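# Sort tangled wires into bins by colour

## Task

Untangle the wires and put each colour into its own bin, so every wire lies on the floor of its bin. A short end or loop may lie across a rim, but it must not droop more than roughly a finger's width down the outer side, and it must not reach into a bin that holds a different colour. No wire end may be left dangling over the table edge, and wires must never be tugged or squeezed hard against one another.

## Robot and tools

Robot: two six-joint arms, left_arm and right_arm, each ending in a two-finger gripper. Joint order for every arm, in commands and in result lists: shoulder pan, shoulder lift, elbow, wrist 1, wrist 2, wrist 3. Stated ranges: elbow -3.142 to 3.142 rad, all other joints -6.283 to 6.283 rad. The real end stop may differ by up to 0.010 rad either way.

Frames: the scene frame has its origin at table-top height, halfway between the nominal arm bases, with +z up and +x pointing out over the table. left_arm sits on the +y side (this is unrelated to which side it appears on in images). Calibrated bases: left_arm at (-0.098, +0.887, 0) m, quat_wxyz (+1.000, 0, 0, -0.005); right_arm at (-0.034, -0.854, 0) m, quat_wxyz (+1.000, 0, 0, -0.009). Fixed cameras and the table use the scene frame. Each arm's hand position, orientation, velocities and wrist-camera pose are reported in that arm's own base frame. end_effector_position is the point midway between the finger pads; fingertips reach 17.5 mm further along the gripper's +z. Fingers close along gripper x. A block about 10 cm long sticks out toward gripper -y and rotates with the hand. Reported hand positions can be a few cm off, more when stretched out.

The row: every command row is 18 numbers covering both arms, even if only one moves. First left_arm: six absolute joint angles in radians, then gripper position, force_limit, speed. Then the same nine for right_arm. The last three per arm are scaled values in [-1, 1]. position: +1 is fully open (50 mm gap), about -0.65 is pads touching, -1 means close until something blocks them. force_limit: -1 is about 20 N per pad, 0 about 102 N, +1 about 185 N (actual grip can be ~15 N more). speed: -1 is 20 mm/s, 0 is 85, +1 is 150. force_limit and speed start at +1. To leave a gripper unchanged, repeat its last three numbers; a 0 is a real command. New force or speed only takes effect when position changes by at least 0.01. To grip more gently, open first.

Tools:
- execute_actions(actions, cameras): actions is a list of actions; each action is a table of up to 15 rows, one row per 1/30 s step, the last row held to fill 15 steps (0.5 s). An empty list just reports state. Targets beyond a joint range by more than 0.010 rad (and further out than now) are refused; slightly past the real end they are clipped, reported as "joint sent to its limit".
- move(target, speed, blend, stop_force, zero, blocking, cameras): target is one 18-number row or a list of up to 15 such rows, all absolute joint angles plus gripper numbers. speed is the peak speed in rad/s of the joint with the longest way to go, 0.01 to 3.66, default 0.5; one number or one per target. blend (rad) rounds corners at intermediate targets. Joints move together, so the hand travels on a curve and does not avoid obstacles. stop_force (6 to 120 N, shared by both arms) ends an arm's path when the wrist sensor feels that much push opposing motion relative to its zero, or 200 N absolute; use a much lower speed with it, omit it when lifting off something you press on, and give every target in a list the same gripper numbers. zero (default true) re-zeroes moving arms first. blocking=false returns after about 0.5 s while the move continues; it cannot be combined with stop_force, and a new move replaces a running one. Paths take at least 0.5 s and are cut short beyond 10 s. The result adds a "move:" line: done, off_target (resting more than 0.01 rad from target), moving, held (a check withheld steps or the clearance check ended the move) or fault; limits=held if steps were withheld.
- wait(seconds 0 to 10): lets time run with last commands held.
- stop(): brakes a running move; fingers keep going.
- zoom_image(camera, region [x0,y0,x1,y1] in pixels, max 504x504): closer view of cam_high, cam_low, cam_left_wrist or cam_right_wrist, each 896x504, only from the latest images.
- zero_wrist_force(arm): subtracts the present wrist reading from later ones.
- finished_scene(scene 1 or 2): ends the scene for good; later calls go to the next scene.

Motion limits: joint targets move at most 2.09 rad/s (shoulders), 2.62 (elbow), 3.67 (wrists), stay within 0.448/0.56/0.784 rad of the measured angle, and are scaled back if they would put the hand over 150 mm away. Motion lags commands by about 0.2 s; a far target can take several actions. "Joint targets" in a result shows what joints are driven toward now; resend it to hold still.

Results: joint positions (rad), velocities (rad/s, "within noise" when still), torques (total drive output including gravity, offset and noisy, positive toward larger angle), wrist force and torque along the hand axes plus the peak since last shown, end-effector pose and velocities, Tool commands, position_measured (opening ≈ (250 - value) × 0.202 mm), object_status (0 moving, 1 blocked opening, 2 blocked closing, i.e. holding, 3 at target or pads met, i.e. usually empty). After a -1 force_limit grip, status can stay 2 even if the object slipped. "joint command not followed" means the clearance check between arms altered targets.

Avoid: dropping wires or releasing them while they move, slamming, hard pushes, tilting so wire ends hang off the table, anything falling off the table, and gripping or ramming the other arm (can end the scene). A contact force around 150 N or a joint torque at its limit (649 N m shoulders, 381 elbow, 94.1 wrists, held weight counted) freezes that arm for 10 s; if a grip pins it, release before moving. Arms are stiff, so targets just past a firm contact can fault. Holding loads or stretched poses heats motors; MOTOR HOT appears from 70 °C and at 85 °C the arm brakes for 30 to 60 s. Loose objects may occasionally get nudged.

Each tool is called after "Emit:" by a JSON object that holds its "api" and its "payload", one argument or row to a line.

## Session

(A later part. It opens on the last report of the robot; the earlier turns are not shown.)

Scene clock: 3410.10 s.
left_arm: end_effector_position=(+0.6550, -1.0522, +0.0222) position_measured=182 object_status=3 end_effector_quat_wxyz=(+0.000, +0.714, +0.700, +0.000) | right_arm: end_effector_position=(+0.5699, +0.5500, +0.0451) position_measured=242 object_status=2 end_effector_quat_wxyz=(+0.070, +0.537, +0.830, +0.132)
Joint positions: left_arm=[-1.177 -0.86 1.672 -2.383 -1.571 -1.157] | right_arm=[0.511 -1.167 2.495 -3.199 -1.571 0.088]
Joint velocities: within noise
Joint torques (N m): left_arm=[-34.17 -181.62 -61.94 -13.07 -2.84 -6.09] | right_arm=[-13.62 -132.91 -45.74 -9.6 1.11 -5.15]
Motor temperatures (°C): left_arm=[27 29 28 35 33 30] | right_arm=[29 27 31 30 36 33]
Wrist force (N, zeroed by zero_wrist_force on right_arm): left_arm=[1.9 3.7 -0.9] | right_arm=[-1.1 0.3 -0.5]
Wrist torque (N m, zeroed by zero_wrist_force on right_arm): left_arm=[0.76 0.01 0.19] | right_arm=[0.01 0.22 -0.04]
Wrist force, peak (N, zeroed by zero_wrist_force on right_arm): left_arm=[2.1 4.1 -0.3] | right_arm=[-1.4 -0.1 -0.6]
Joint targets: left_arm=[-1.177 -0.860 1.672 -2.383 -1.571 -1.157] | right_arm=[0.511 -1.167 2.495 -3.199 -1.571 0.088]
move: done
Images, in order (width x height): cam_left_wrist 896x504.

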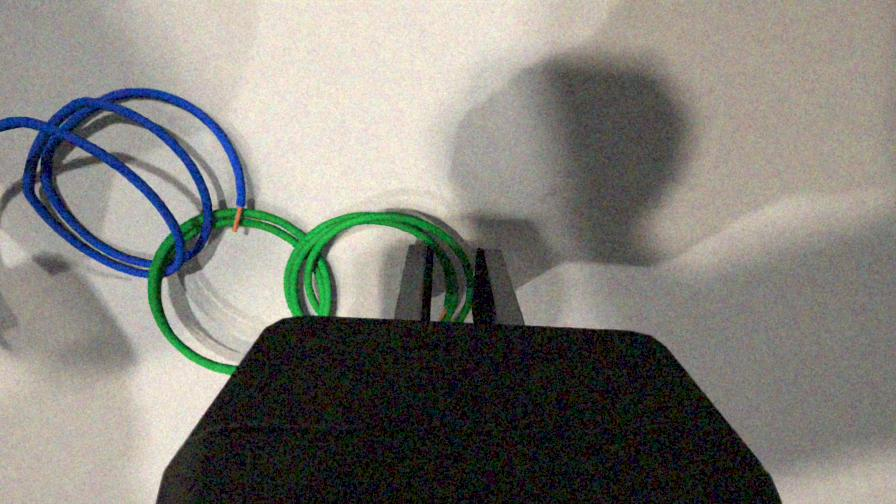

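Emit:
{"api": "move", "payload": {
  "target": [-1.1769,-0.8603,1.6721,-2.3826,-1.5708,-1.1569,-1,-0.9,-1,0.5110,-1.1672,2.4951,-3.1987,-1.5708,0.0885,-1,-0.9,-1],
  "speed": 0.02,
  "cameras": ["cam_left_wrist"]
}}

Emit:
{"api": "zoom_image", "payload": {
  "camera": "cam_left_wrist",
  "region": [300, 100, 600, 330]
}}

Scene clock: 3418.43 s.
left_arm: end_effector_position=(+0.6550, -1.0522, +0.0222) position_measured=241 object_status=0 end_effector_quat_wxyz=(+0.000, +0.714, +0.700, +0.000) | right_arm: end_effector_position=(+0.5699, +0.5500, +0.0451) position_measured=242 object_status=2 end_effector_quat_wxyz=(+0.070, +0.537, +0.830, +0.132)
Joint positions: left_arm=[-1.177 -0.86 1.672 -2.383 -1.571 -1.157] | right_arm=[0.511 -1.167 2.495 -3.199 -1.571 0.088]
Joint velocities: within noise
Joint torques (N m): left_arm=[-27.31 -183.47 -89.54 -8.91 -3.05 -5.51] | right_arm=[-5.36 -135.14 -41.97 -8.41 1.47 -5.17]
Motor temperatures (°C): left_arm=[27 29 28 35 33 30] | right_arm=[29 27 31 30 36 33]
Wrist force (N, zeroed by zero_wrist_force on right_arm): left_arm=[1.7 3.4 -0.8] | right_arm=[-1.0 0.3 -0.7]
Wrist torque (N m, zeroed by zero_wrist_force on right_arm): left_arm=[0.72 0.02 0.19] | right_arm=[0.01 0.21 -0.04]
Wrist force, peak (N, zeroed by zero_wrist_force on right_arm): left_arm=[1.7 3.9 -0.5] | right_arm=[-1.3 -0.1 -0.9]
Joint targets: left_arm=[-1.177 -0.860 1.672 -2.383 -1.571 -1.157] | right_arm=[0.511 -1.167 2.495 -3.199 -1.571 0.088]
move: done
Images, in order (width x height): cam_left_wrist 896x504.

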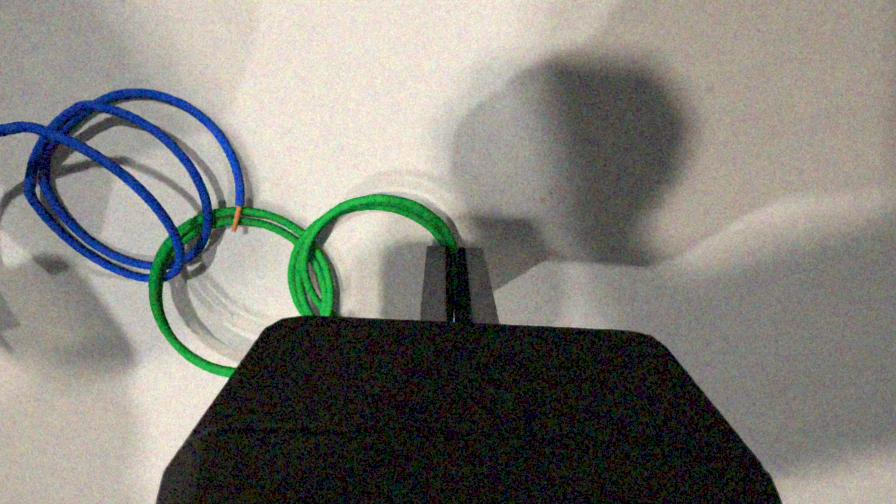

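Scaled by 1.680 from the camera's 896x504 image, which has a finer 1280x720 frame.

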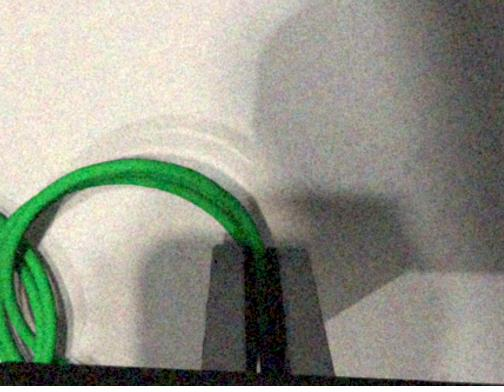

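Emit:
{"api": "move", "payload": {
  "target": [
    [-1.1526,-0.9114,1.7533,-2.4127,-1.5708,-1.1326,-1,-0.9,-1,0.5110,-1.1672,2.4951,-3.1987,-1.5708,0.0885,-1,-0.9,-1],
    [-1.1271,-0.9564,1.8474,-2.4618,-1.5708,-1.1071,-1,-0.9,-1,0.5110,-1.1672,2.4951,-3.1987,-1.5708,0.0885,-1,-0.9,-1]
  ],
  "speed": 0.03,
  "stop_force": 6,
  "cameras": ["cam_left_wrist","cam_right_wrist"]
}}

Scene clock: 3446.67 s.
left_arm: end_effector_position=(+0.6599, -0.9201, +0.0351) position_measured=241 object_status=2 end_effector_quat_wxyz=(+0.000, +0.714, +0.700, +0.000) | right_arm: end_effector_position=(+0.5699, +0.5500, +0.0451) position_measured=242 object_status=2 end_effector_quat_wxyz=(+0.070, +0.537, +0.830, +0.132)
Joint positions: left_arm=[-1.127 -0.956 1.847 -2.462 -1.571 -1.107] | right_arm=[0.511 -1.167 2.495 -3.199 -1.571 0.088]
Joint velocities: within noise
Joint torques (N m): left_arm=[23.14 -215.55 -52.1 -12.59 -2.95 3.81] | right_arm=[-2.48 -135.4 -28.43 -7.55 1.35 -4.96]
Motor temperatures (°C): left_arm=[27 29 28 35 33 30] | right_arm=[29 27 31 30 36 33]
Wrist force (N, zeroed by zero_wrist_force on right_arm): left_arm=[1.2 3.5 -0.7] | right_arm=[-0.3 -0.1 -0.5]
Wrist torque (N m, zeroed by zero_wrist_force on right_arm): left_arm=[0.75 0.07 0.13] | right_arm=[-0.10 0.12 -0.04]
Wrist force, peak (N, zeroed by zero_wrist_force on right_arm): left_arm=[1.4 4.0 -0.3] | right_arm=[-1.3 -0.2 -0.8]
Joint targets: left_arm=[-1.127 -0.956 1.847 -2.462 -1.571 -1.107] | right_arm=[0.511 -1.167 2.495 -3.199 -1.571 0.088]
move: done
Images, in order (width x height): cam_left_wrist 896x504, cam_right_wrist 896x504.

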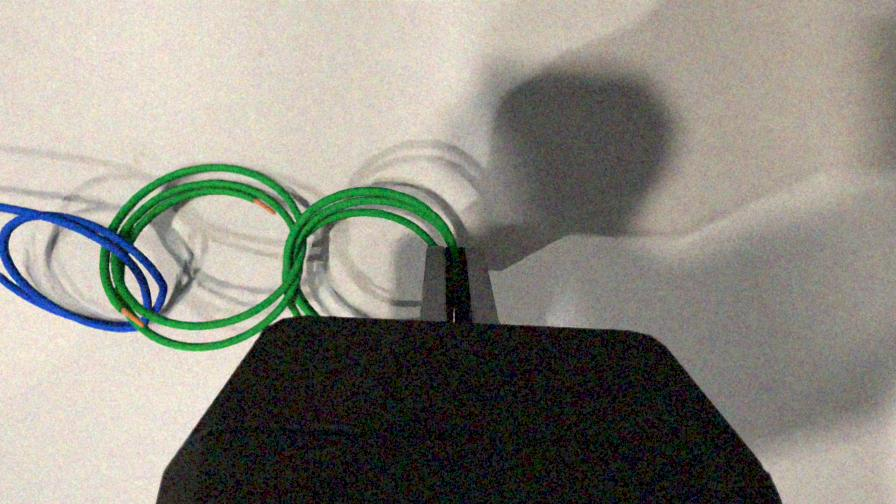

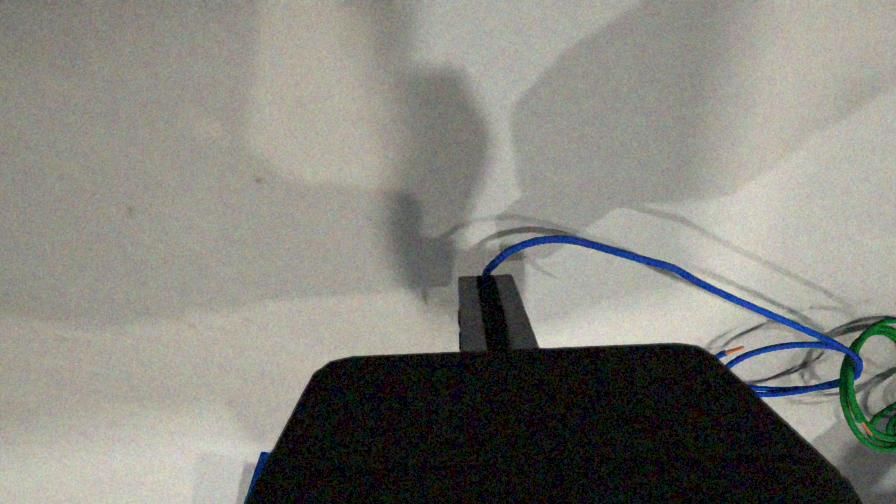

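Emit:
{"api": "move", "payload": {
  "target": [
    [-1.0985,-0.9991,1.9362,-2.5079,-1.5708,-1.0785,-1,-0.9,-1,0.5110,-1.1672,2.4951,-3.1987,-1.5708,0.0885,-1,-0.9,-1],
    [-1.0665,-1.0390,2.0197,-2.5515,-1.5708,-1.0465,-1,-0.9,-1,0.5110,-1.1672,2.4951,-3.1987,-1.5708,0.0885,-1,-0.9,-1]
  ],
  "speed": 0.03,
  "stop_force": 6,
  "cameras": ["cam_left_wrist","cam_right_wrist"]
}}

Scene clock: 3464.87 s.
left_arm: end_effector_position=(+0.6601, -0.7800, +0.0350) position_measured=241 object_status=2 end_effector_quat_wxyz=(+0.000, +0.714, +0.700, +0.000) | right_arm: end_effector_position=(+0.5699, +0.5500, +0.0451) position_measured=242 object_status=2 end_effector_quat_wxyz=(+0.070, +0.537, +0.830, +0.132)
Joint positions: left_arm=[-1.066 -1.039 2.02 -2.552 -1.571 -1.046] | right_arm=[0.511 -1.167 2.495 -3.199 -1.571 0.088]
Joint velocities: within noise
Joint torques (N m): left_arm=[21.75 -197.01 -47.93 -12.09 -2.36 4.83] | right_arm=[7.67 -136.04 -24.54 -9.23 1.37 -4.41]
Motor temperatures (°C): left_arm=[27 29 28 35 33 30] | right_arm=[29 27 31 30 36 33]
Wrist force (N, zeroed by zero_wrist_force on right_arm): left_arm=[1.3 3.9 -0.2] | right_arm=[-1.0 0.0 -0.5]
Wrist torque (N m, zeroed by zero_wrist_force on right_arm): left_arm=[0.80 0.05 0.15] | right_arm=[-0.07 0.23 -0.04]
Wrist force, peak (N, zeroed by zero_wrist_force on right_arm): left_arm=[1.0 4.5 -0.3] | right_arm=[-1.1 0.2 -0.7]
Joint targets: left_arm=[-1.067 -1.039 2.020 -2.551 -1.571 -1.046] | right_arm=[0.511 -1.167 2.495 -3.199 -1.571 0.088]
move: done
Images, in order (width x height): cam_left_wrist 896x504, cam_right_wrist 896x504.

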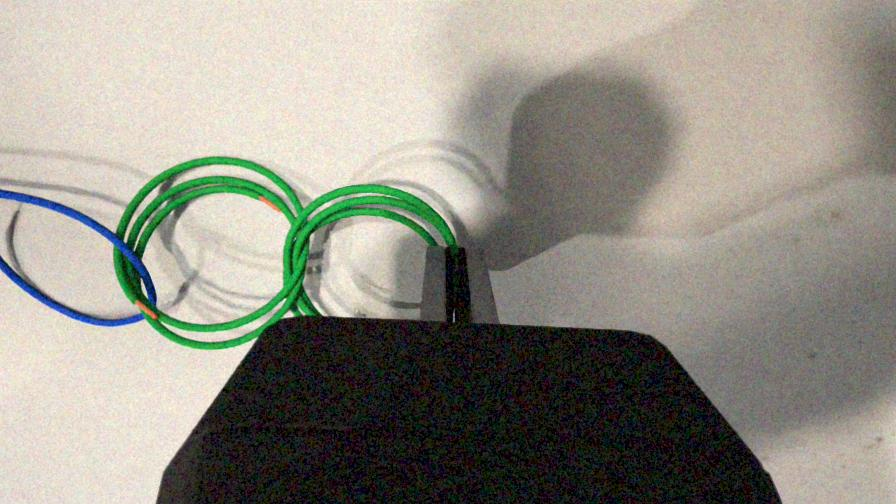

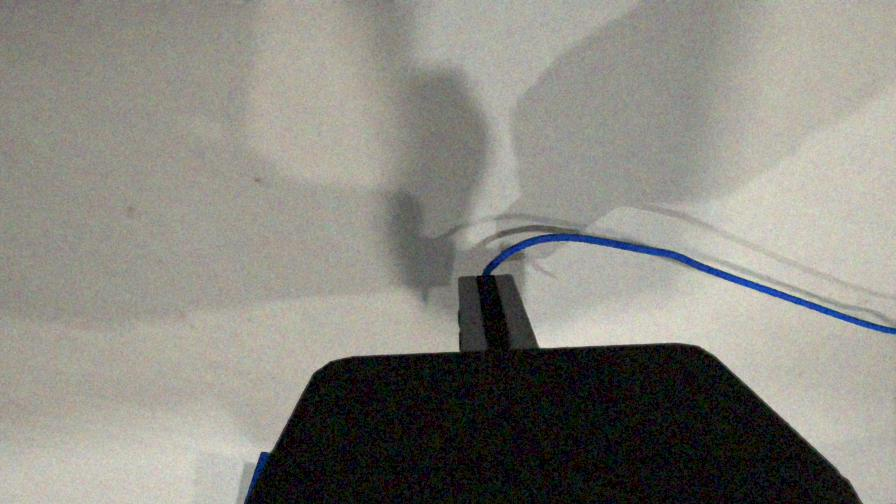

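Emit:
{"api": "move", "payload": {
  "target": [
    [-1.0308,-1.0771,2.0985,-2.5922,-1.5708,-1.0108,-1,-0.9,-1,0.5110,-1.1672,2.4951,-3.1987,-1.5708,0.0885,-1,-0.9,-1],
    [-0.9780,-1.1227,2.1923,-2.6404,-1.5708,-0.9580,-1,-0.9,-1,0.5110,-1.1672,2.4951,-3.1987,-1.5708,0.0885,-1,-0.9,-1]
  ],
  "speed": 0.03,
  "stop_force": 6,
  "cameras": ["cam_left_wrist","cam_right_wrist"]
}}

Scene clock: 3484.90 s.
left_arm: end_effector_position=(+0.6600, -0.6199, +0.0353) position_measured=241 object_status=2 end_effector_quat_wxyz=(+0.000, +0.714, +0.700, +0.000) | right_arm: end_effector_position=(+0.5699, +0.5500, +0.0451) position_measured=242 object_status=2 end_effector_quat_wxyz=(+0.070, +0.537, +0.830, +0.132)
Joint positions: left_arm=[-0.978 -1.123 2.192 -2.64 -1.571 -0.958] | right_arm=[0.511 -1.167 2.495 -3.199 -1.571 0.088]
Joint velocities: within noise
Joint torques (N m): left_arm=[24.14 -174.15 -40.75 -12.82 -2.65 4.4] | right_arm=[1.9 -135.71 -28.28 -11.15 1.87 -4.1]
Motor temperatures (°C): left_arm=[27 29 28 35 33 30] | right_arm=[29 27 31 30 36 33]
Wrist force (N, zeroed by zero_wrist_force on right_arm): left_arm=[1.4 3.4 0.0] | right_arm=[-0.6 -0.4 -0.3]
Wrist torque (N m, zeroed by zero_wrist_force on right_arm): left_arm=[0.69 0.05 0.23] | right_arm=[-0.11 0.13 -0.04]
Wrist force, peak (N, zeroed by zero_wrist_force on right_arm): left_arm=[1.4 4.3 -0.6] | right_arm=[-1.6 -0.3 -0.6]
Joint targets: left_arm=[-0.978 -1.123 2.192 -2.640 -1.571 -0.958] | right_arm=[0.511 -1.167 2.495 -3.199 -1.571 0.088]
move: done
Images, in order (width x height): cam_left_wrist 896x504, cam_right_wrist 896x504.

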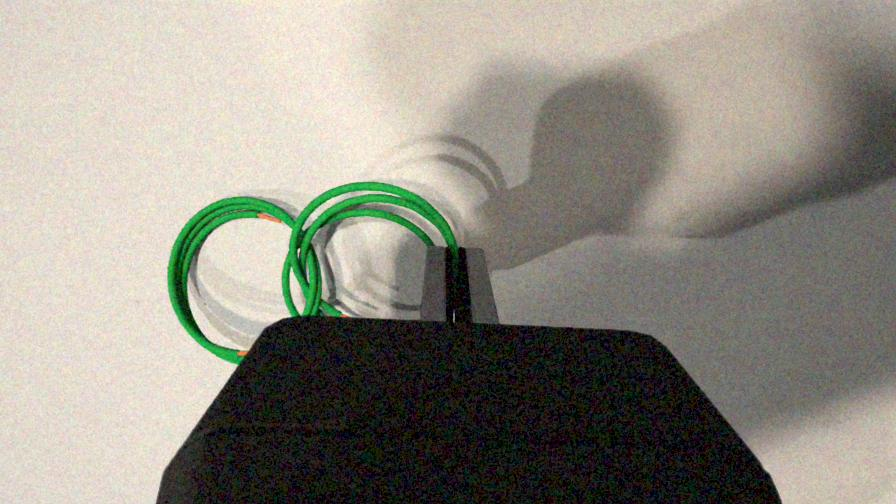

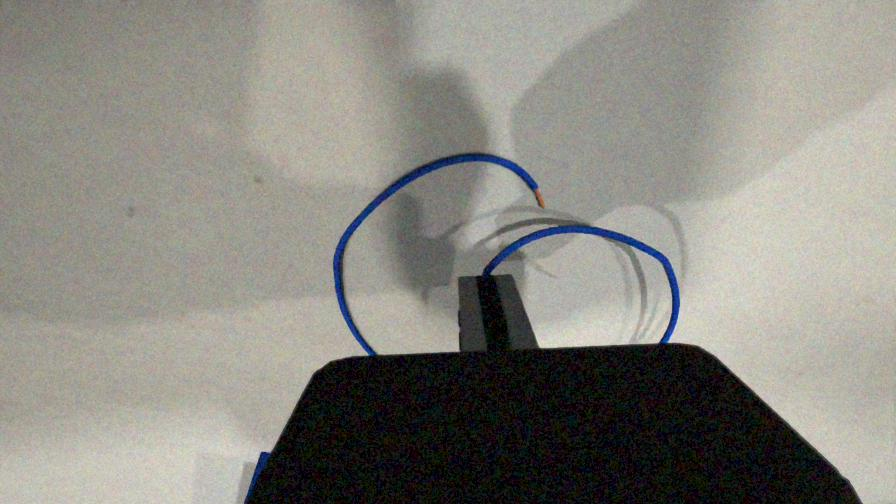

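Emit:
{"api": "move", "payload": {
  "target": [
    [-0.9595,-1.3412,2.0723,-2.3019,-1.5708,-0.94,-1,-0.9,-1,0.5463,-1.4149,2.1688,-2.3247,-1.5708,0.126,-1,-0.9,-1],
    [-0.7070,-1.1053,1.7153,-2.1808,-1.5708,-0.687,-1,-0.9,-1,0.5463,-1.4149,2.1688,-2.3247,-1.5708,0.126,-1,-0.9,-1]
  ],
  "speed": [0.15,0.15]
}}

Scene clock: 3535.70 s.
left_arm: end_effector_position=(+0.9997, -0.5900, +0.2504) position_measured=241 object_status=2 end_effector_quat_wxyz=(+0.000, +0.714, +0.700, +0.000) | right_arm: end_effector_position=(+0.6000, +0.6000, +0.2503) position_measured=242 object_status=2 end_effector_quat_wxyz=(+0.000, +0.544, +0.839, +0.000)
Joint positions: left_arm=[-0.707 -1.106 1.716 -2.181 -1.571 -0.687] | right_arm=[0.546 -1.415 2.169 -2.325 -1.571 0.126]
Joint velocities: within noise
Joint torques (N m): left_arm=[27.24 -146.25 -113.57 -2.42 -2.57 4.86] | right_arm=[19.67 -133.23 -87.32 -7.02 1.19 4.8]
Motor temperatures (°C): left_arm=[27 29 28 35 33 30] | right_arm=[29 27 31 30 36 33]
Wrist force (N, zeroed by zero_wrist_force on right_arm): left_arm=[1.7 3.7 -0.6] | right_arm=[-1.1 0.3 -0.1]
Wrist torque (N m, zeroed by zero_wrist_force on right_arm): left_arm=[0.70 0.07 0.15] | right_arm=[0.07 0.15 -0.02]
Wrist force, peak (N, zeroed by zero_wrist_force on right_arm): left_arm=[2.1 5.7 -0.1] | right_arm=[-1.5 0.3 -0.4]
Joint targets: left_arm=[-0.707 -1.105 1.715 -2.181 -1.571 -0.687] | right_arm=[0.546 -1.415 2.169 -2.325 -1.571 0.126]
move: done

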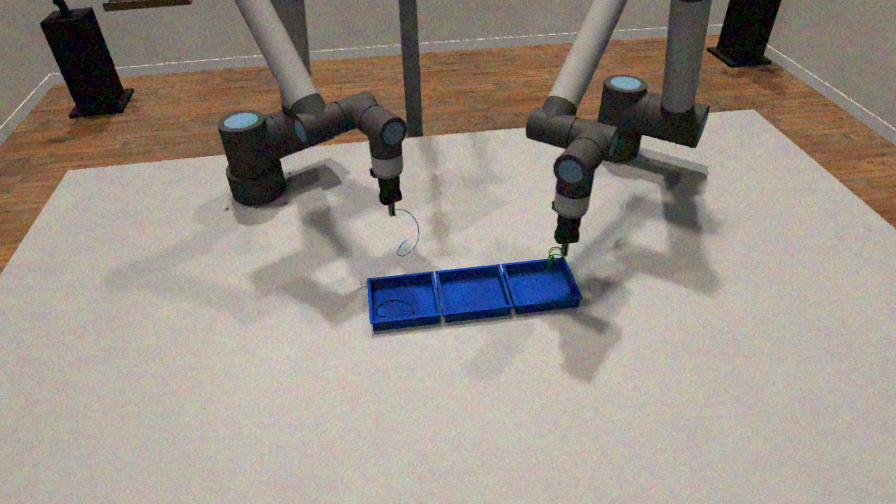

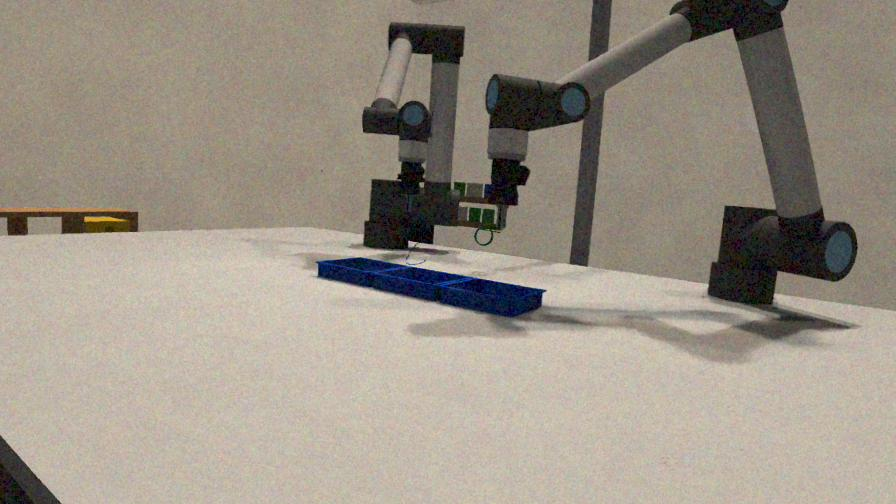

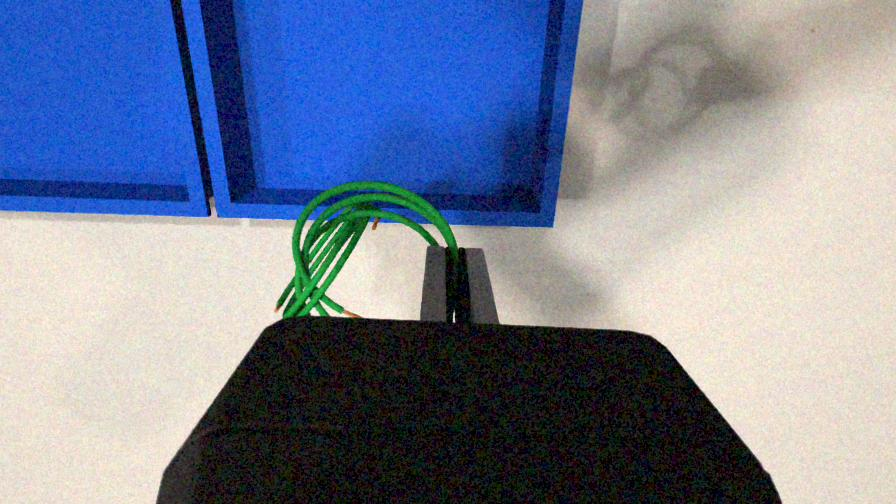

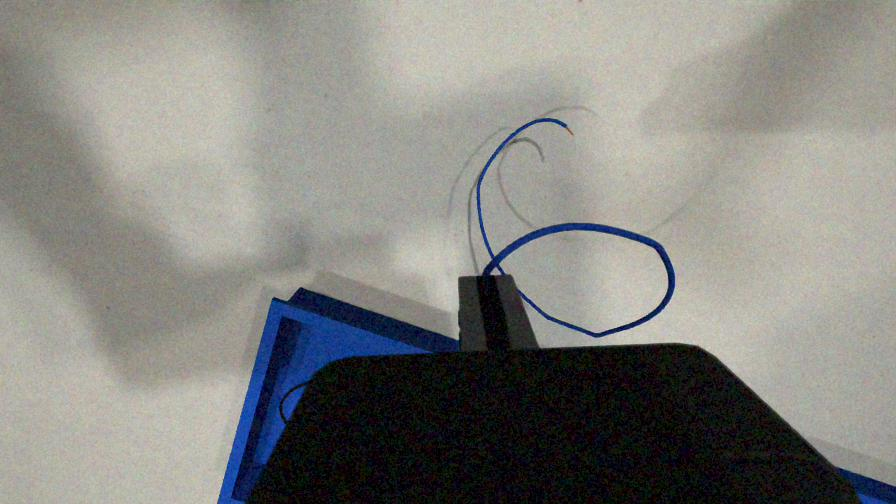

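Emit:
{"api": "move", "payload": {
  "target": [
    [-0.7520,-1.1675,1.8156,-2.2189,-1.5708,-0.732,-1,-0.9,-1,0.5463,-1.4149,2.1688,-2.3247,-1.5708,0.126,-1,-0.9,-1],
    [-0.7520,-0.9977,1.8996,-2.4727,-1.5708,-0.732,-1,-0.9,-1,0.5463,-1.4149,2.1688,-2.3247,-1.5708,0.126,-1,-0.9,-1]
  ],
  "speed": [0.08,0.06],
  "cameras": ["cam_left_wrist","cam_high"]
}}

Emit:
{"api": "zoom_image", "payload": {
  "camera": "cam_high",
  "region": [350, 180, 620, 340]
}}

Scene clock: 3570.57 s.
left_arm: end_effector_position=(+0.9250, -0.5900, +0.0504) position_measured=241 object_status=2 end_effector_quat_wxyz=(+0.000, +0.714, +0.700, +0.000) | right_arm: end_effector_position=(+0.6000, +0.6000, +0.2503) position_measured=242 object_status=2 end_effector_quat_wxyz=(+0.000, +0.544, +0.839, +0.000)
Joint positions: left_arm=[-0.752 -0.998 1.899 -2.472 -1.571 -0.732] | right_arm=[0.546 -1.415 2.169 -2.325 -1.571 0.126]
Joint velocities: within noise
Joint torques (N m): left_arm=[-33.17 -150.19 -49.93 -13.96 -3.5 -6.05] | right_arm=[11.34 -115.49 -88.67 -11.58 1.5 3.34]
Motor temperatures (°C): left_arm=[27 29 28 35 33 30] | right_arm=[29 27 31 30 36 33]
Wrist force (N, zeroed by zero_wrist_force on right_arm): left_arm=[1.3 3.1 -0.5] | right_arm=[-0.7 -0.6 -0.4]
Wrist torque (N m, zeroed by zero_wrist_force on right_arm): left_arm=[0.64 0.09 0.14] | right_arm=[-0.09 0.09 -0.02]
Wrist force, peak (N, zeroed by zero_wrist_force on right_arm): left_arm=[2.1 4.5 0.0] | right_arm=[-1.2 0.1 -1.1]
Joint targets: left_arm=[-0.752 -0.998 1.900 -2.473 -1.571 -0.732] | right_arm=[0.546 -1.415 2.169 -2.325 -1.571 0.126]
move: done
Images, in order (width x height): cam_high 896x504, cam_left_wrist 896x504.

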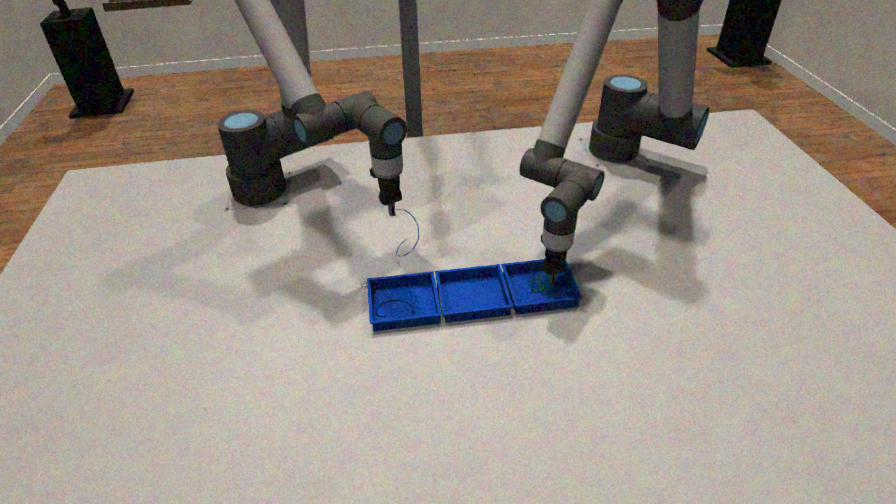

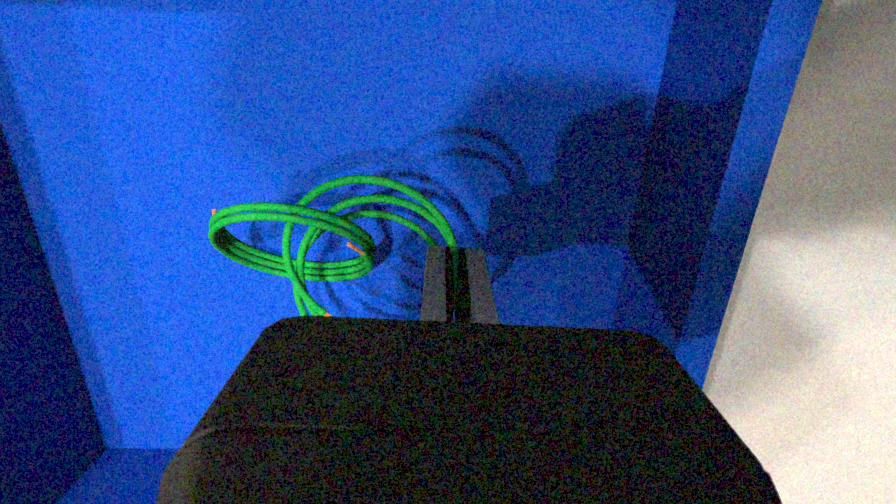

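Scaled by 1.867 from the camera's 896x504 image, which has a finer 1280x720 frame.

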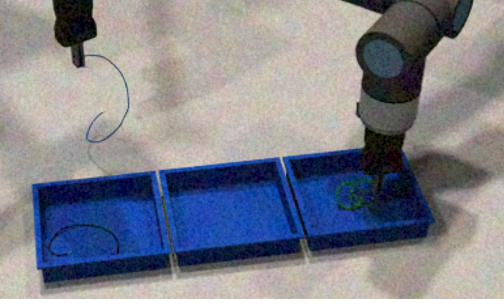

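Emit:
{"api": "move", "payload": {
  "target": [
    [-0.7520,-0.9755,1.9051,-2.5004,-1.5708,-0.732,-1,-0.9,-1,0.5463,-1.4149,2.1688,-2.3247,-1.5708,0.126,-1,-0.9,-1],
    [-0.7520,-0.9705,1.9061,-2.5064,-1.5708,-0.732,-1,-0.9,-1,0.5463,-1.4149,2.1688,-2.3247,-1.5708,0.126,-1,-0.9,-1]
  ],
  "speed": [0.04,0.015],
  "stop_force": 6,
  "cameras": ["cam_left_wrist"]
}}

Scene clock: 3584.90 s.
left_arm: end_effector_position=(+0.9250, -0.5900, +0.0235) position_measured=241 object_status=2 end_effector_quat_wxyz=(+0.000, +0.714, +0.700, +0.000) | right_arm: end_effector_position=(+0.6000, +0.6000, +0.2503) position_measured=242 object_status=2 end_effector_quat_wxyz=(+0.000, +0.544, +0.839, +0.000)
Joint positions: left_arm=[-0.752 -0.972 1.906 -2.505 -1.571 -0.732] | right_arm=[0.546 -1.415 2.169 -2.325 -1.571 0.126]
Joint velocities: within noise
Joint torques (N m): left_arm=[-21.91 -209.47 -77.17 -3.24 -2.27 -6.07] | right_arm=[2.01 -114.77 -94.94 -11.28 1.58 3.11]
Motor temperatures (°C): left_arm=[27 29 28 35 33 30] | right_arm=[29 27 31 30 36 33]
Wrist force (N, zeroed by zero_wrist_force on right_arm): left_arm=[2.0 3.1 -7.1] | right_arm=[-0.9 0.0 -0.1]
Wrist torque (N m, zeroed by zero_wrist_force on right_arm): left_arm=[0.69 -0.03 0.14] | right_arm=[0.02 0.13 -0.02]
Wrist force, peak (N, zeroed by zero_wrist_force on right_arm): left_arm=[2.6 2.0 -12.7] | right_arm=[-1.3 -0.2 -0.2]
Joint targets: left_arm=[-0.752 -0.972 1.906 -2.505 -1.571 -0.732] | right_arm=[0.546 -1.415 2.169 -2.325 -1.571 0.126]
move: contact (left_arm); path passed 1 of 2 targets
Images, in order (width x height): cam_left_wrist 896x504.

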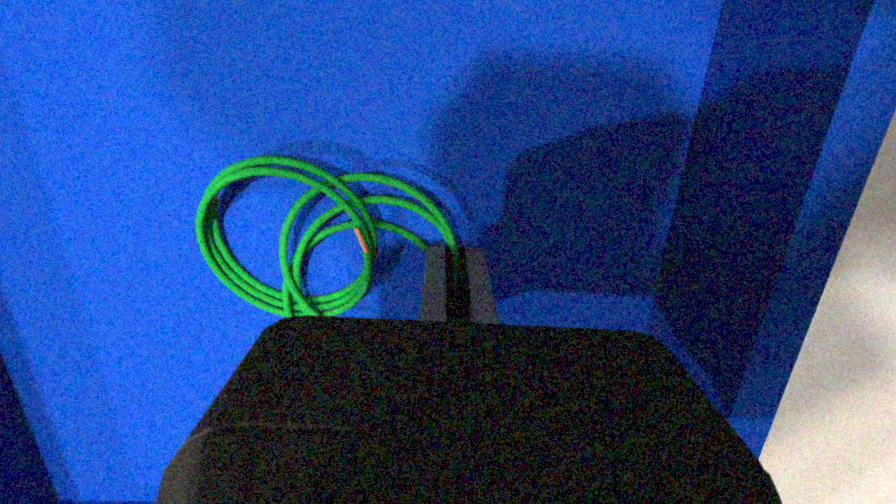

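Emit:
{"api": "move", "payload": {
  "target": [
    [-0.7520,-0.9750,1.9052,-2.5010,-1.5708,-0.732,-1,-0.9,-1,0.5463,-1.4149,2.1688,-2.3247,-1.5708,0.126,-1,-0.9,-1],
    [-0.7520,-0.9750,1.9052,-2.5010,-1.5708,-0.732,-0.3,-0.9,-1,0.5463,-1.4149,2.1688,-2.3247,-1.5708,0.126,-1,-0.9,-1],
    [-0.7520,-0.9977,1.8996,-2.4727,-1.5708,-0.732,-0.3,-0.9,-1,0.5463,-1.4149,2.1688,-2.3247,-1.5708,0.126,-1,-0.9,-1],
    [-0.7520,-1.1675,1.8156,-2.2189,-1.5708,-0.732,-0.3,-0.9,-1,0.5463,-1.4149,2.1688,-2.3247,-1.5708,0.126,-1,-0.9,-1]
  ],
  "speed": [0.02,0.03,0.02,0.12],
  "cameras": ["cam_left_wrist"]
}}

Scene clock: 3599.80 s.
left_arm: end_effector_position=(+0.9250, -0.5900, +0.2501) position_measured=198 object_status=3 end_effector_quat_wxyz=(+0.000, +0.714, +0.700, +0.000) | right_arm: end_effector_position=(+0.6000, +0.6000, +0.2503) position_measured=242 object_status=2 end_effector_quat_wxyz=(+0.000, +0.544, +0.839, +0.000)
Joint positions: left_arm=[-0.752 -1.167 1.816 -2.219 -1.571 -0.732] | right_arm=[0.546 -1.415 2.169 -2.325 -1.571 0.126]
Joint velocities: within noise
Joint torques (N m): left_arm=[-21.57 -183.85 -106.92 -2.44 -2.73 -5.87] | right_arm=[-3.34 -114.84 -103.81 -10.13 1.53 2.98]
Motor temperatures (°C): left_arm=[27 29 28 35 33 30] | right_arm=[29 27 31 30 36 33]
Wrist force (N, zeroed by zero_wrist_force on right_arm): left_arm=[1.7 3.5 -0.4] | right_arm=[-0.9 -0.4 0.6]
Wrist torque (N m, zeroed by zero_wrist_force on right_arm): left_arm=[0.67 0.04 0.16] | right_arm=[-0.05 0.12 -0.02]
Wrist force, peak (N, zeroed by zero_wrist_force on right_arm): left_arm=[1.8 3.4 -7.8] | right_arm=[-1.6 -0.2 -0.5]
Joint targets: left_arm=[-0.752 -1.168 1.816 -2.219 -1.571 -0.732] | right_arm=[0.546 -1.415 2.169 -2.325 -1.571 0.126]
move: done
Images, in order (width x height): cam_left_wrist 896x504.

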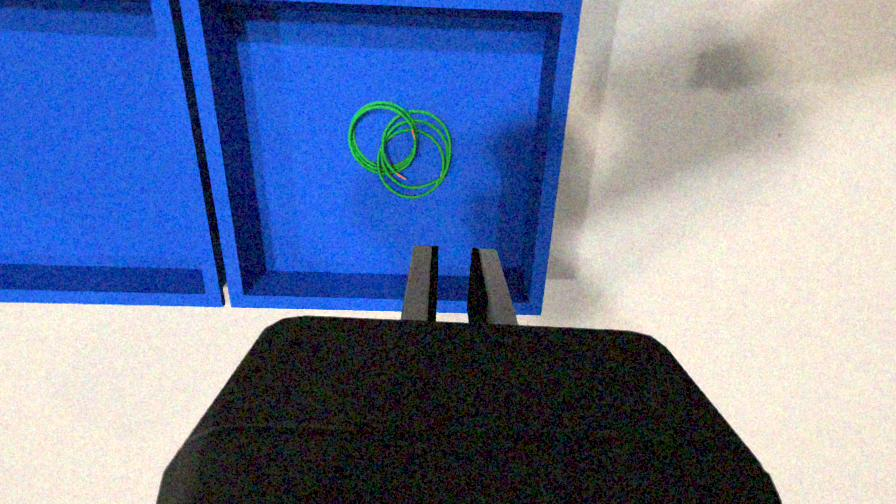

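Emit:
{"api": "move", "payload": {
  "target": [
    [-0.9595,-1.3412,2.0723,-2.3019,-1.5708,-0.94,-0.3,-0.9,-1,0.6091,-1.0615,1.6423,-2.1516,-1.5708,0.1866,-1,-0.9,-1],
    [-0.9595,-1.3412,2.0723,-2.3019,-1.5708,-0.94,-0.3,-0.9,-1,0.6091,-0.9687,1.7022,-2.3043,-1.5708,0.1866,-1,-0.9,-1]
  ],
  "speed": [0.12,0.05],
  "cameras": ["cam_right_wrist","cam_high"]
}}

Emit:
{"api": "zoom_image", "payload": {
  "camera": "cam_high",
  "region": [350, 180, 620, 340]
}}

Scene clock: 3625.60 s.
left_arm: end_effector_position=(+0.6800, -0.6200, +0.2503) position_measured=198 object_status=3 end_effector_quat_wxyz=(+0.000, +0.714, +0.700, +0.000) | right_arm: end_effector_position=(+0.8600, +0.8450, +0.1203) position_measured=242 object_status=2 end_effector_quat_wxyz=(+0.000, +0.543, +0.840, +0.000)
Joint positions: left_arm=[-0.96 -1.341 2.072 -2.302 -1.571 -0.94] | right_arm=[0.609 -0.969 1.702 -2.304 -1.571 0.187]
Joint velocities: within noise
Joint torques (N m): left_arm=[-28.95 -150.78 -85.93 -9.43 -2.23 -6.68] | right_arm=[22.48 -199.95 -67.81 -14.06 0.71 4.66]
Motor temperatures (°C): left_arm=[27 29 28 35 33 30] | right_arm=[29 27 31 30 36 33]
Wrist force (N, zeroed by zero_wrist_force on right_arm): left_arm=[1.4 3.6 -0.7] | right_arm=[-1.2 0.2 -0.1]
Wrist torque (N m, zeroed by zero_wrist_force on right_arm): left_arm=[0.71 0.07 0.27] | right_arm=[0.05 0.21 -0.04]
Wrist force, peak (N, zeroed by zero_wrist_force on right_arm): left_arm=[2.3 4.4 -0.4] | right_arm=[-1.0 -1.3 0.2]
Joint targets: left_arm=[-0.959 -1.341 2.072 -2.302 -1.571 -0.940] | right_arm=[0.609 -0.969 1.702 -2.304 -1.571 0.187]
move: done
Images, in order (width x height): cam_high 896x504, cam_right_wrist 896x504.

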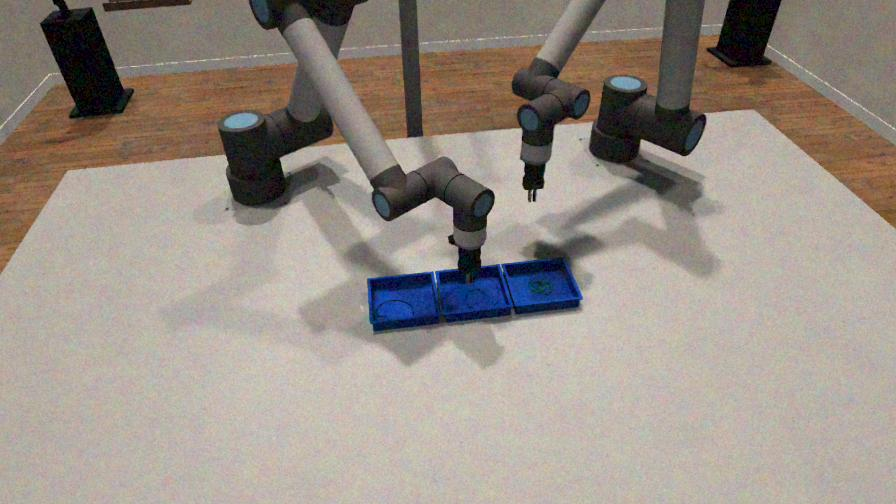

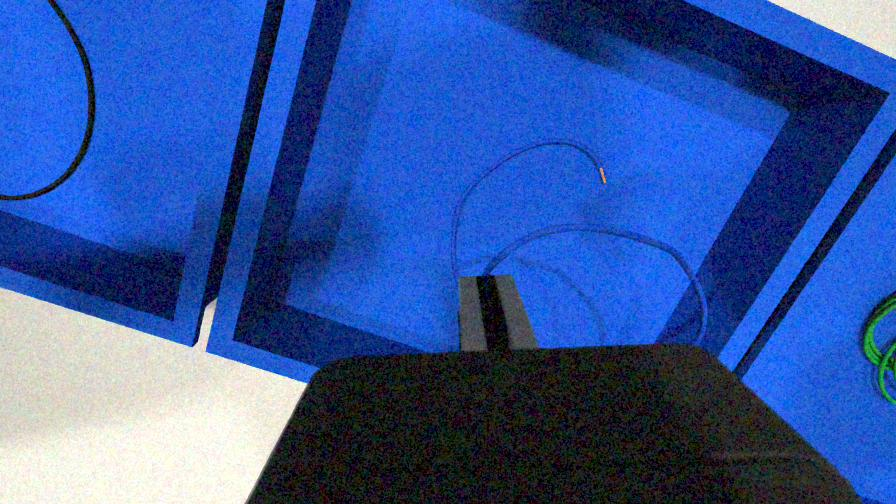

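Scaled by 1.867 from the camera's 896x504 image, which has a finer 1280x720 frame.

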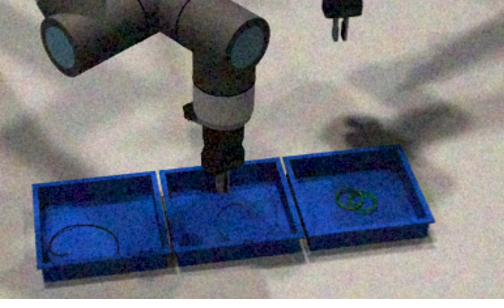

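Emit:
{"api": "move", "payload": {
  "target": [
    [-0.9595,-1.3412,2.0723,-2.3019,-1.5708,-0.94,-0.3,-0.9,-1,0.6091,-0.9116,1.7233,-2.3825,-1.5708,0.1866,-1,-0.9,-1],
    [-0.9595,-1.3412,2.0723,-2.3019,-1.5708,-0.94,-0.3,-0.9,-1,0.6091,-0.8873,1.7296,-2.4131,-1.5708,0.1866,-1,-0.9,-1]
  ],
  "speed": [0.04,0.015],
  "stop_force": 6,
  "cameras": ["cam_right_wrist","cam_high"]
}}

Emit:
{"api": "zoom_image", "payload": {
  "camera": "cam_high",
  "region": [350, 180, 620, 340]
}}

Scene clock: 3645.07 s.
left_arm: end_effector_position=(+0.6800, -0.6200, +0.2503) position_measured=198 object_status=3 end_effector_quat_wxyz=(+0.000, +0.714, +0.700, +0.000) | right_arm: end_effector_position=(+0.8600, +0.8450, +0.0221) position_measured=242 object_status=2 end_effector_quat_wxyz=(+0.000, +0.543, +0.840, +0.000)
Joint positions: left_arm=[-0.96 -1.341 2.072 -2.302 -1.571 -0.94] | right_arm=[0.609 -0.887 1.73 -2.413 -1.571 0.187]
Joint velocities: within noise
Joint torques (N m): left_arm=[-15.94 -134.42 -86.54 -4.36 -3.13 -6.01] | right_arm=[19.69 -212.29 -66.78 -13.03 0.91 4.58]
Motor temperatures (°C): left_arm=[27 29 28 35 33 30] | right_arm=[29 27 31 30 36 33]
Wrist force (N, zeroed by zero_wrist_force on right_arm): left_arm=[1.0 3.5 -0.6] | right_arm=[-0.8 0.0 -0.4]
Wrist torque (N m, zeroed by zero_wrist_force on right_arm): left_arm=[0.69 0.14 0.27] | right_arm=[0.02 0.09 -0.04]
Wrist force, peak (N, zeroed by zero_wrist_force on right_arm): left_arm=[1.6 4.1 -0.4] | right_arm=[-1.5 -0.4 -0.5]
Joint targets: left_arm=[-0.959 -1.341 2.072 -2.302 -1.571 -0.940] | right_arm=[0.609 -0.887 1.730 -2.413 -1.571 0.187]
move: done
Images, in order (width x height): cam_high 896x504, cam_right_wrist 896x504.

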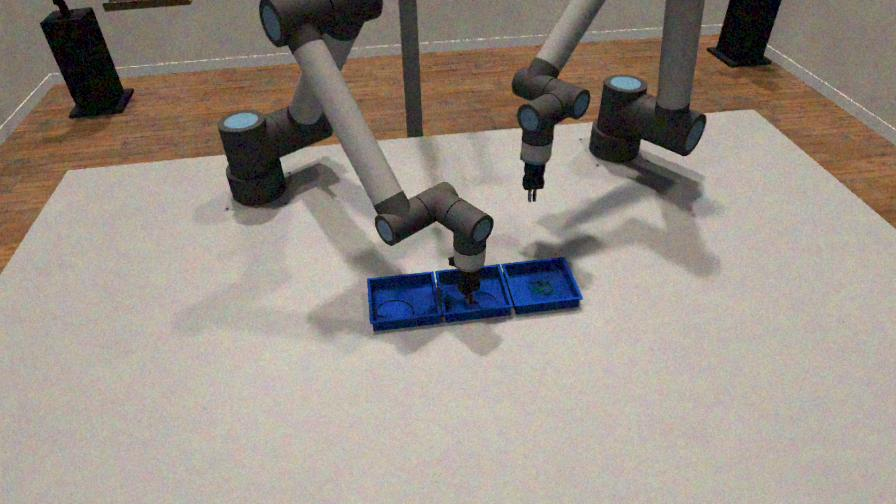

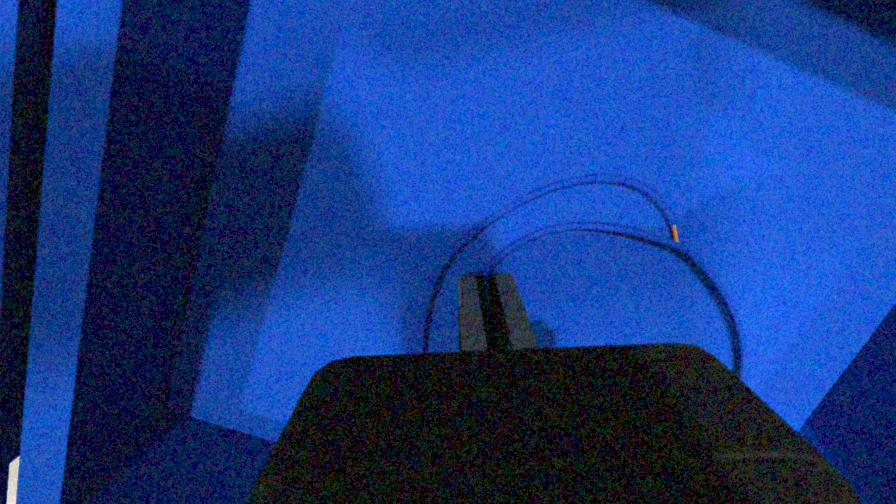

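Scaled by 1.867 from the camera's 896x504 image, which has a finer 1280x720 frame.

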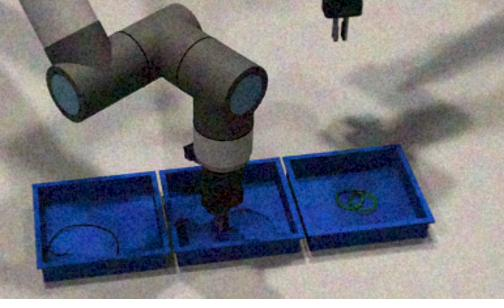

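Emit:
{"api": "move", "payload": {
  "target": [
    [-0.9595,-1.3412,2.0723,-2.3019,-1.5708,-0.94,-0.3,-0.9,-1,0.6091,-0.8873,1.7296,-2.4131,-1.5708,0.1866,-0.3,-0.9,-1],
    [-0.9595,-1.3412,2.0723,-2.3019,-1.5708,-0.94,-0.3,-0.9,-1,0.6091,-0.9116,1.7233,-2.3825,-1.5708,0.1866,-0.3,-0.9,-1],
    [-0.9595,-1.3412,2.0723,-2.3019,-1.5708,-0.94,-0.3,-0.9,-1,0.6091,-1.0615,1.6423,-2.1516,-1.5708,0.1866,-0.3,-0.9,-1],
    [-0.9595,-1.3412,2.0723,-2.3019,-1.5708,-0.94,-0.3,-0.9,-1,0.5463,-1.4149,2.1688,-2.3247,-1.5708,0.126,-0.3,-0.9,-1]
  ],
  "speed": [0.02,0.02,0.12,0.25],
  "cameras": ["cam_right_wrist","cam_high"]
}}

Emit:
{"api": "zoom_image", "payload": {
  "camera": "cam_high",
  "region": [350, 180, 620, 340]
}}

Scene clock: 3663.23 s.
left_arm: end_effector_position=(+0.6800, -0.6200, +0.2503) position_measured=198 object_status=3 end_effector_quat_wxyz=(+0.000, +0.714, +0.700, +0.000) | right_arm: end_effector_position=(+0.6002, +0.6002, +0.2503) position_measured=198 object_status=3 end_effector_quat_wxyz=(+0.000, +0.544, +0.839, +0.000)
Joint positions: left_arm=[-0.96 -1.341 2.072 -2.302 -1.571 -0.94] | right_arm=[0.546 -1.415 2.168 -2.325 -1.571 0.126]
Joint velocities: within noise
Joint torques (N m): left_arm=[-10.41 -124.44 -73.53 -6.62 -2.07 -4.66] | right_arm=[-23.68 -134.49 -65.26 -13.28 1.36 -7.74]
Motor temperatures (°C): left_arm=[27 29 28 35 33 30] | right_arm=[29 27 31 30 36 33]
Wrist force (N, zeroed by zero_wrist_force on right_arm): left_arm=[1.5 3.6 -1.0] | right_arm=[-1.0 -0.8 -0.3]
Wrist torque (N m, zeroed by zero_wrist_force on right_arm): left_arm=[0.70 0.07 0.26] | right_arm=[-0.12 0.14 -0.02]
Wrist force, peak (N, zeroed by zero_wrist_force on right_arm): left_arm=[1.9 4.0 -0.6] | right_arm=[-1.7 -2.4 0.5]
Joint targets: left_arm=[-0.959 -1.341 2.072 -2.302 -1.571 -0.940] | right_arm=[0.546 -1.415 2.169 -2.325 -1.571 0.126]
move: done
Images, in order (width x height): cam_high 896x504, cam_right_wrist 896x504.

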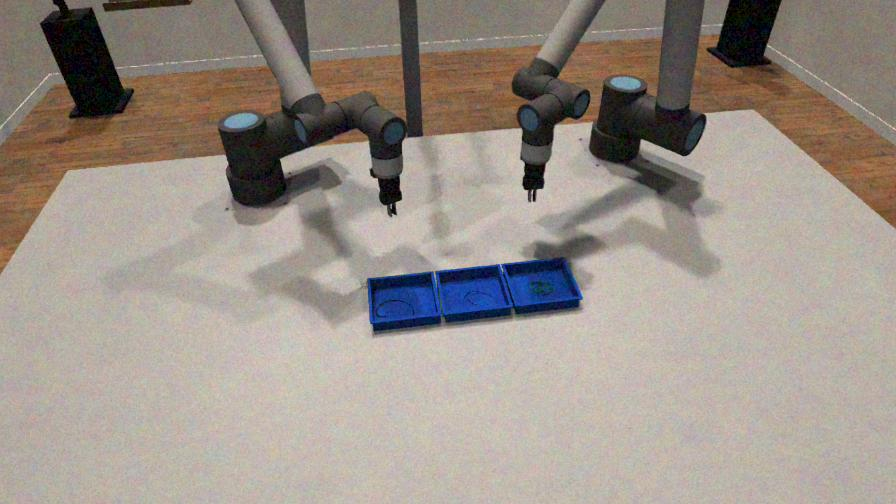

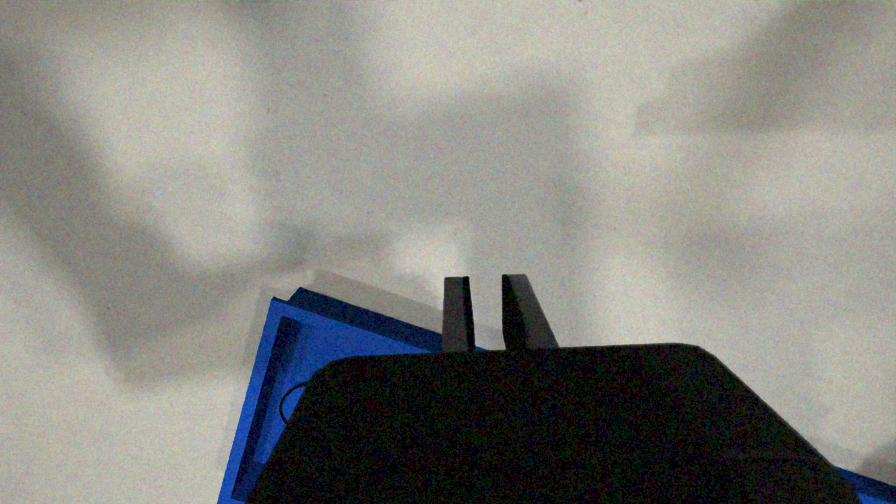

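Scaled by 1.867 from the camera's 896x504 image, which has a finer 1280x720 frame.

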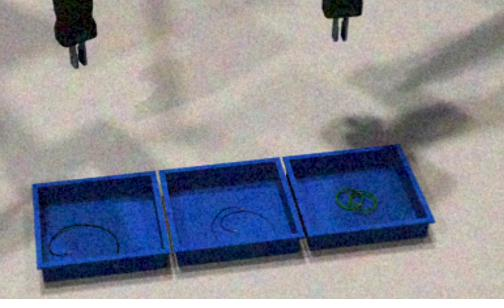

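Emit:
{"api": "finished_scene", "payload": {
  "scene": 1
}}

The scene is finished: the task was done.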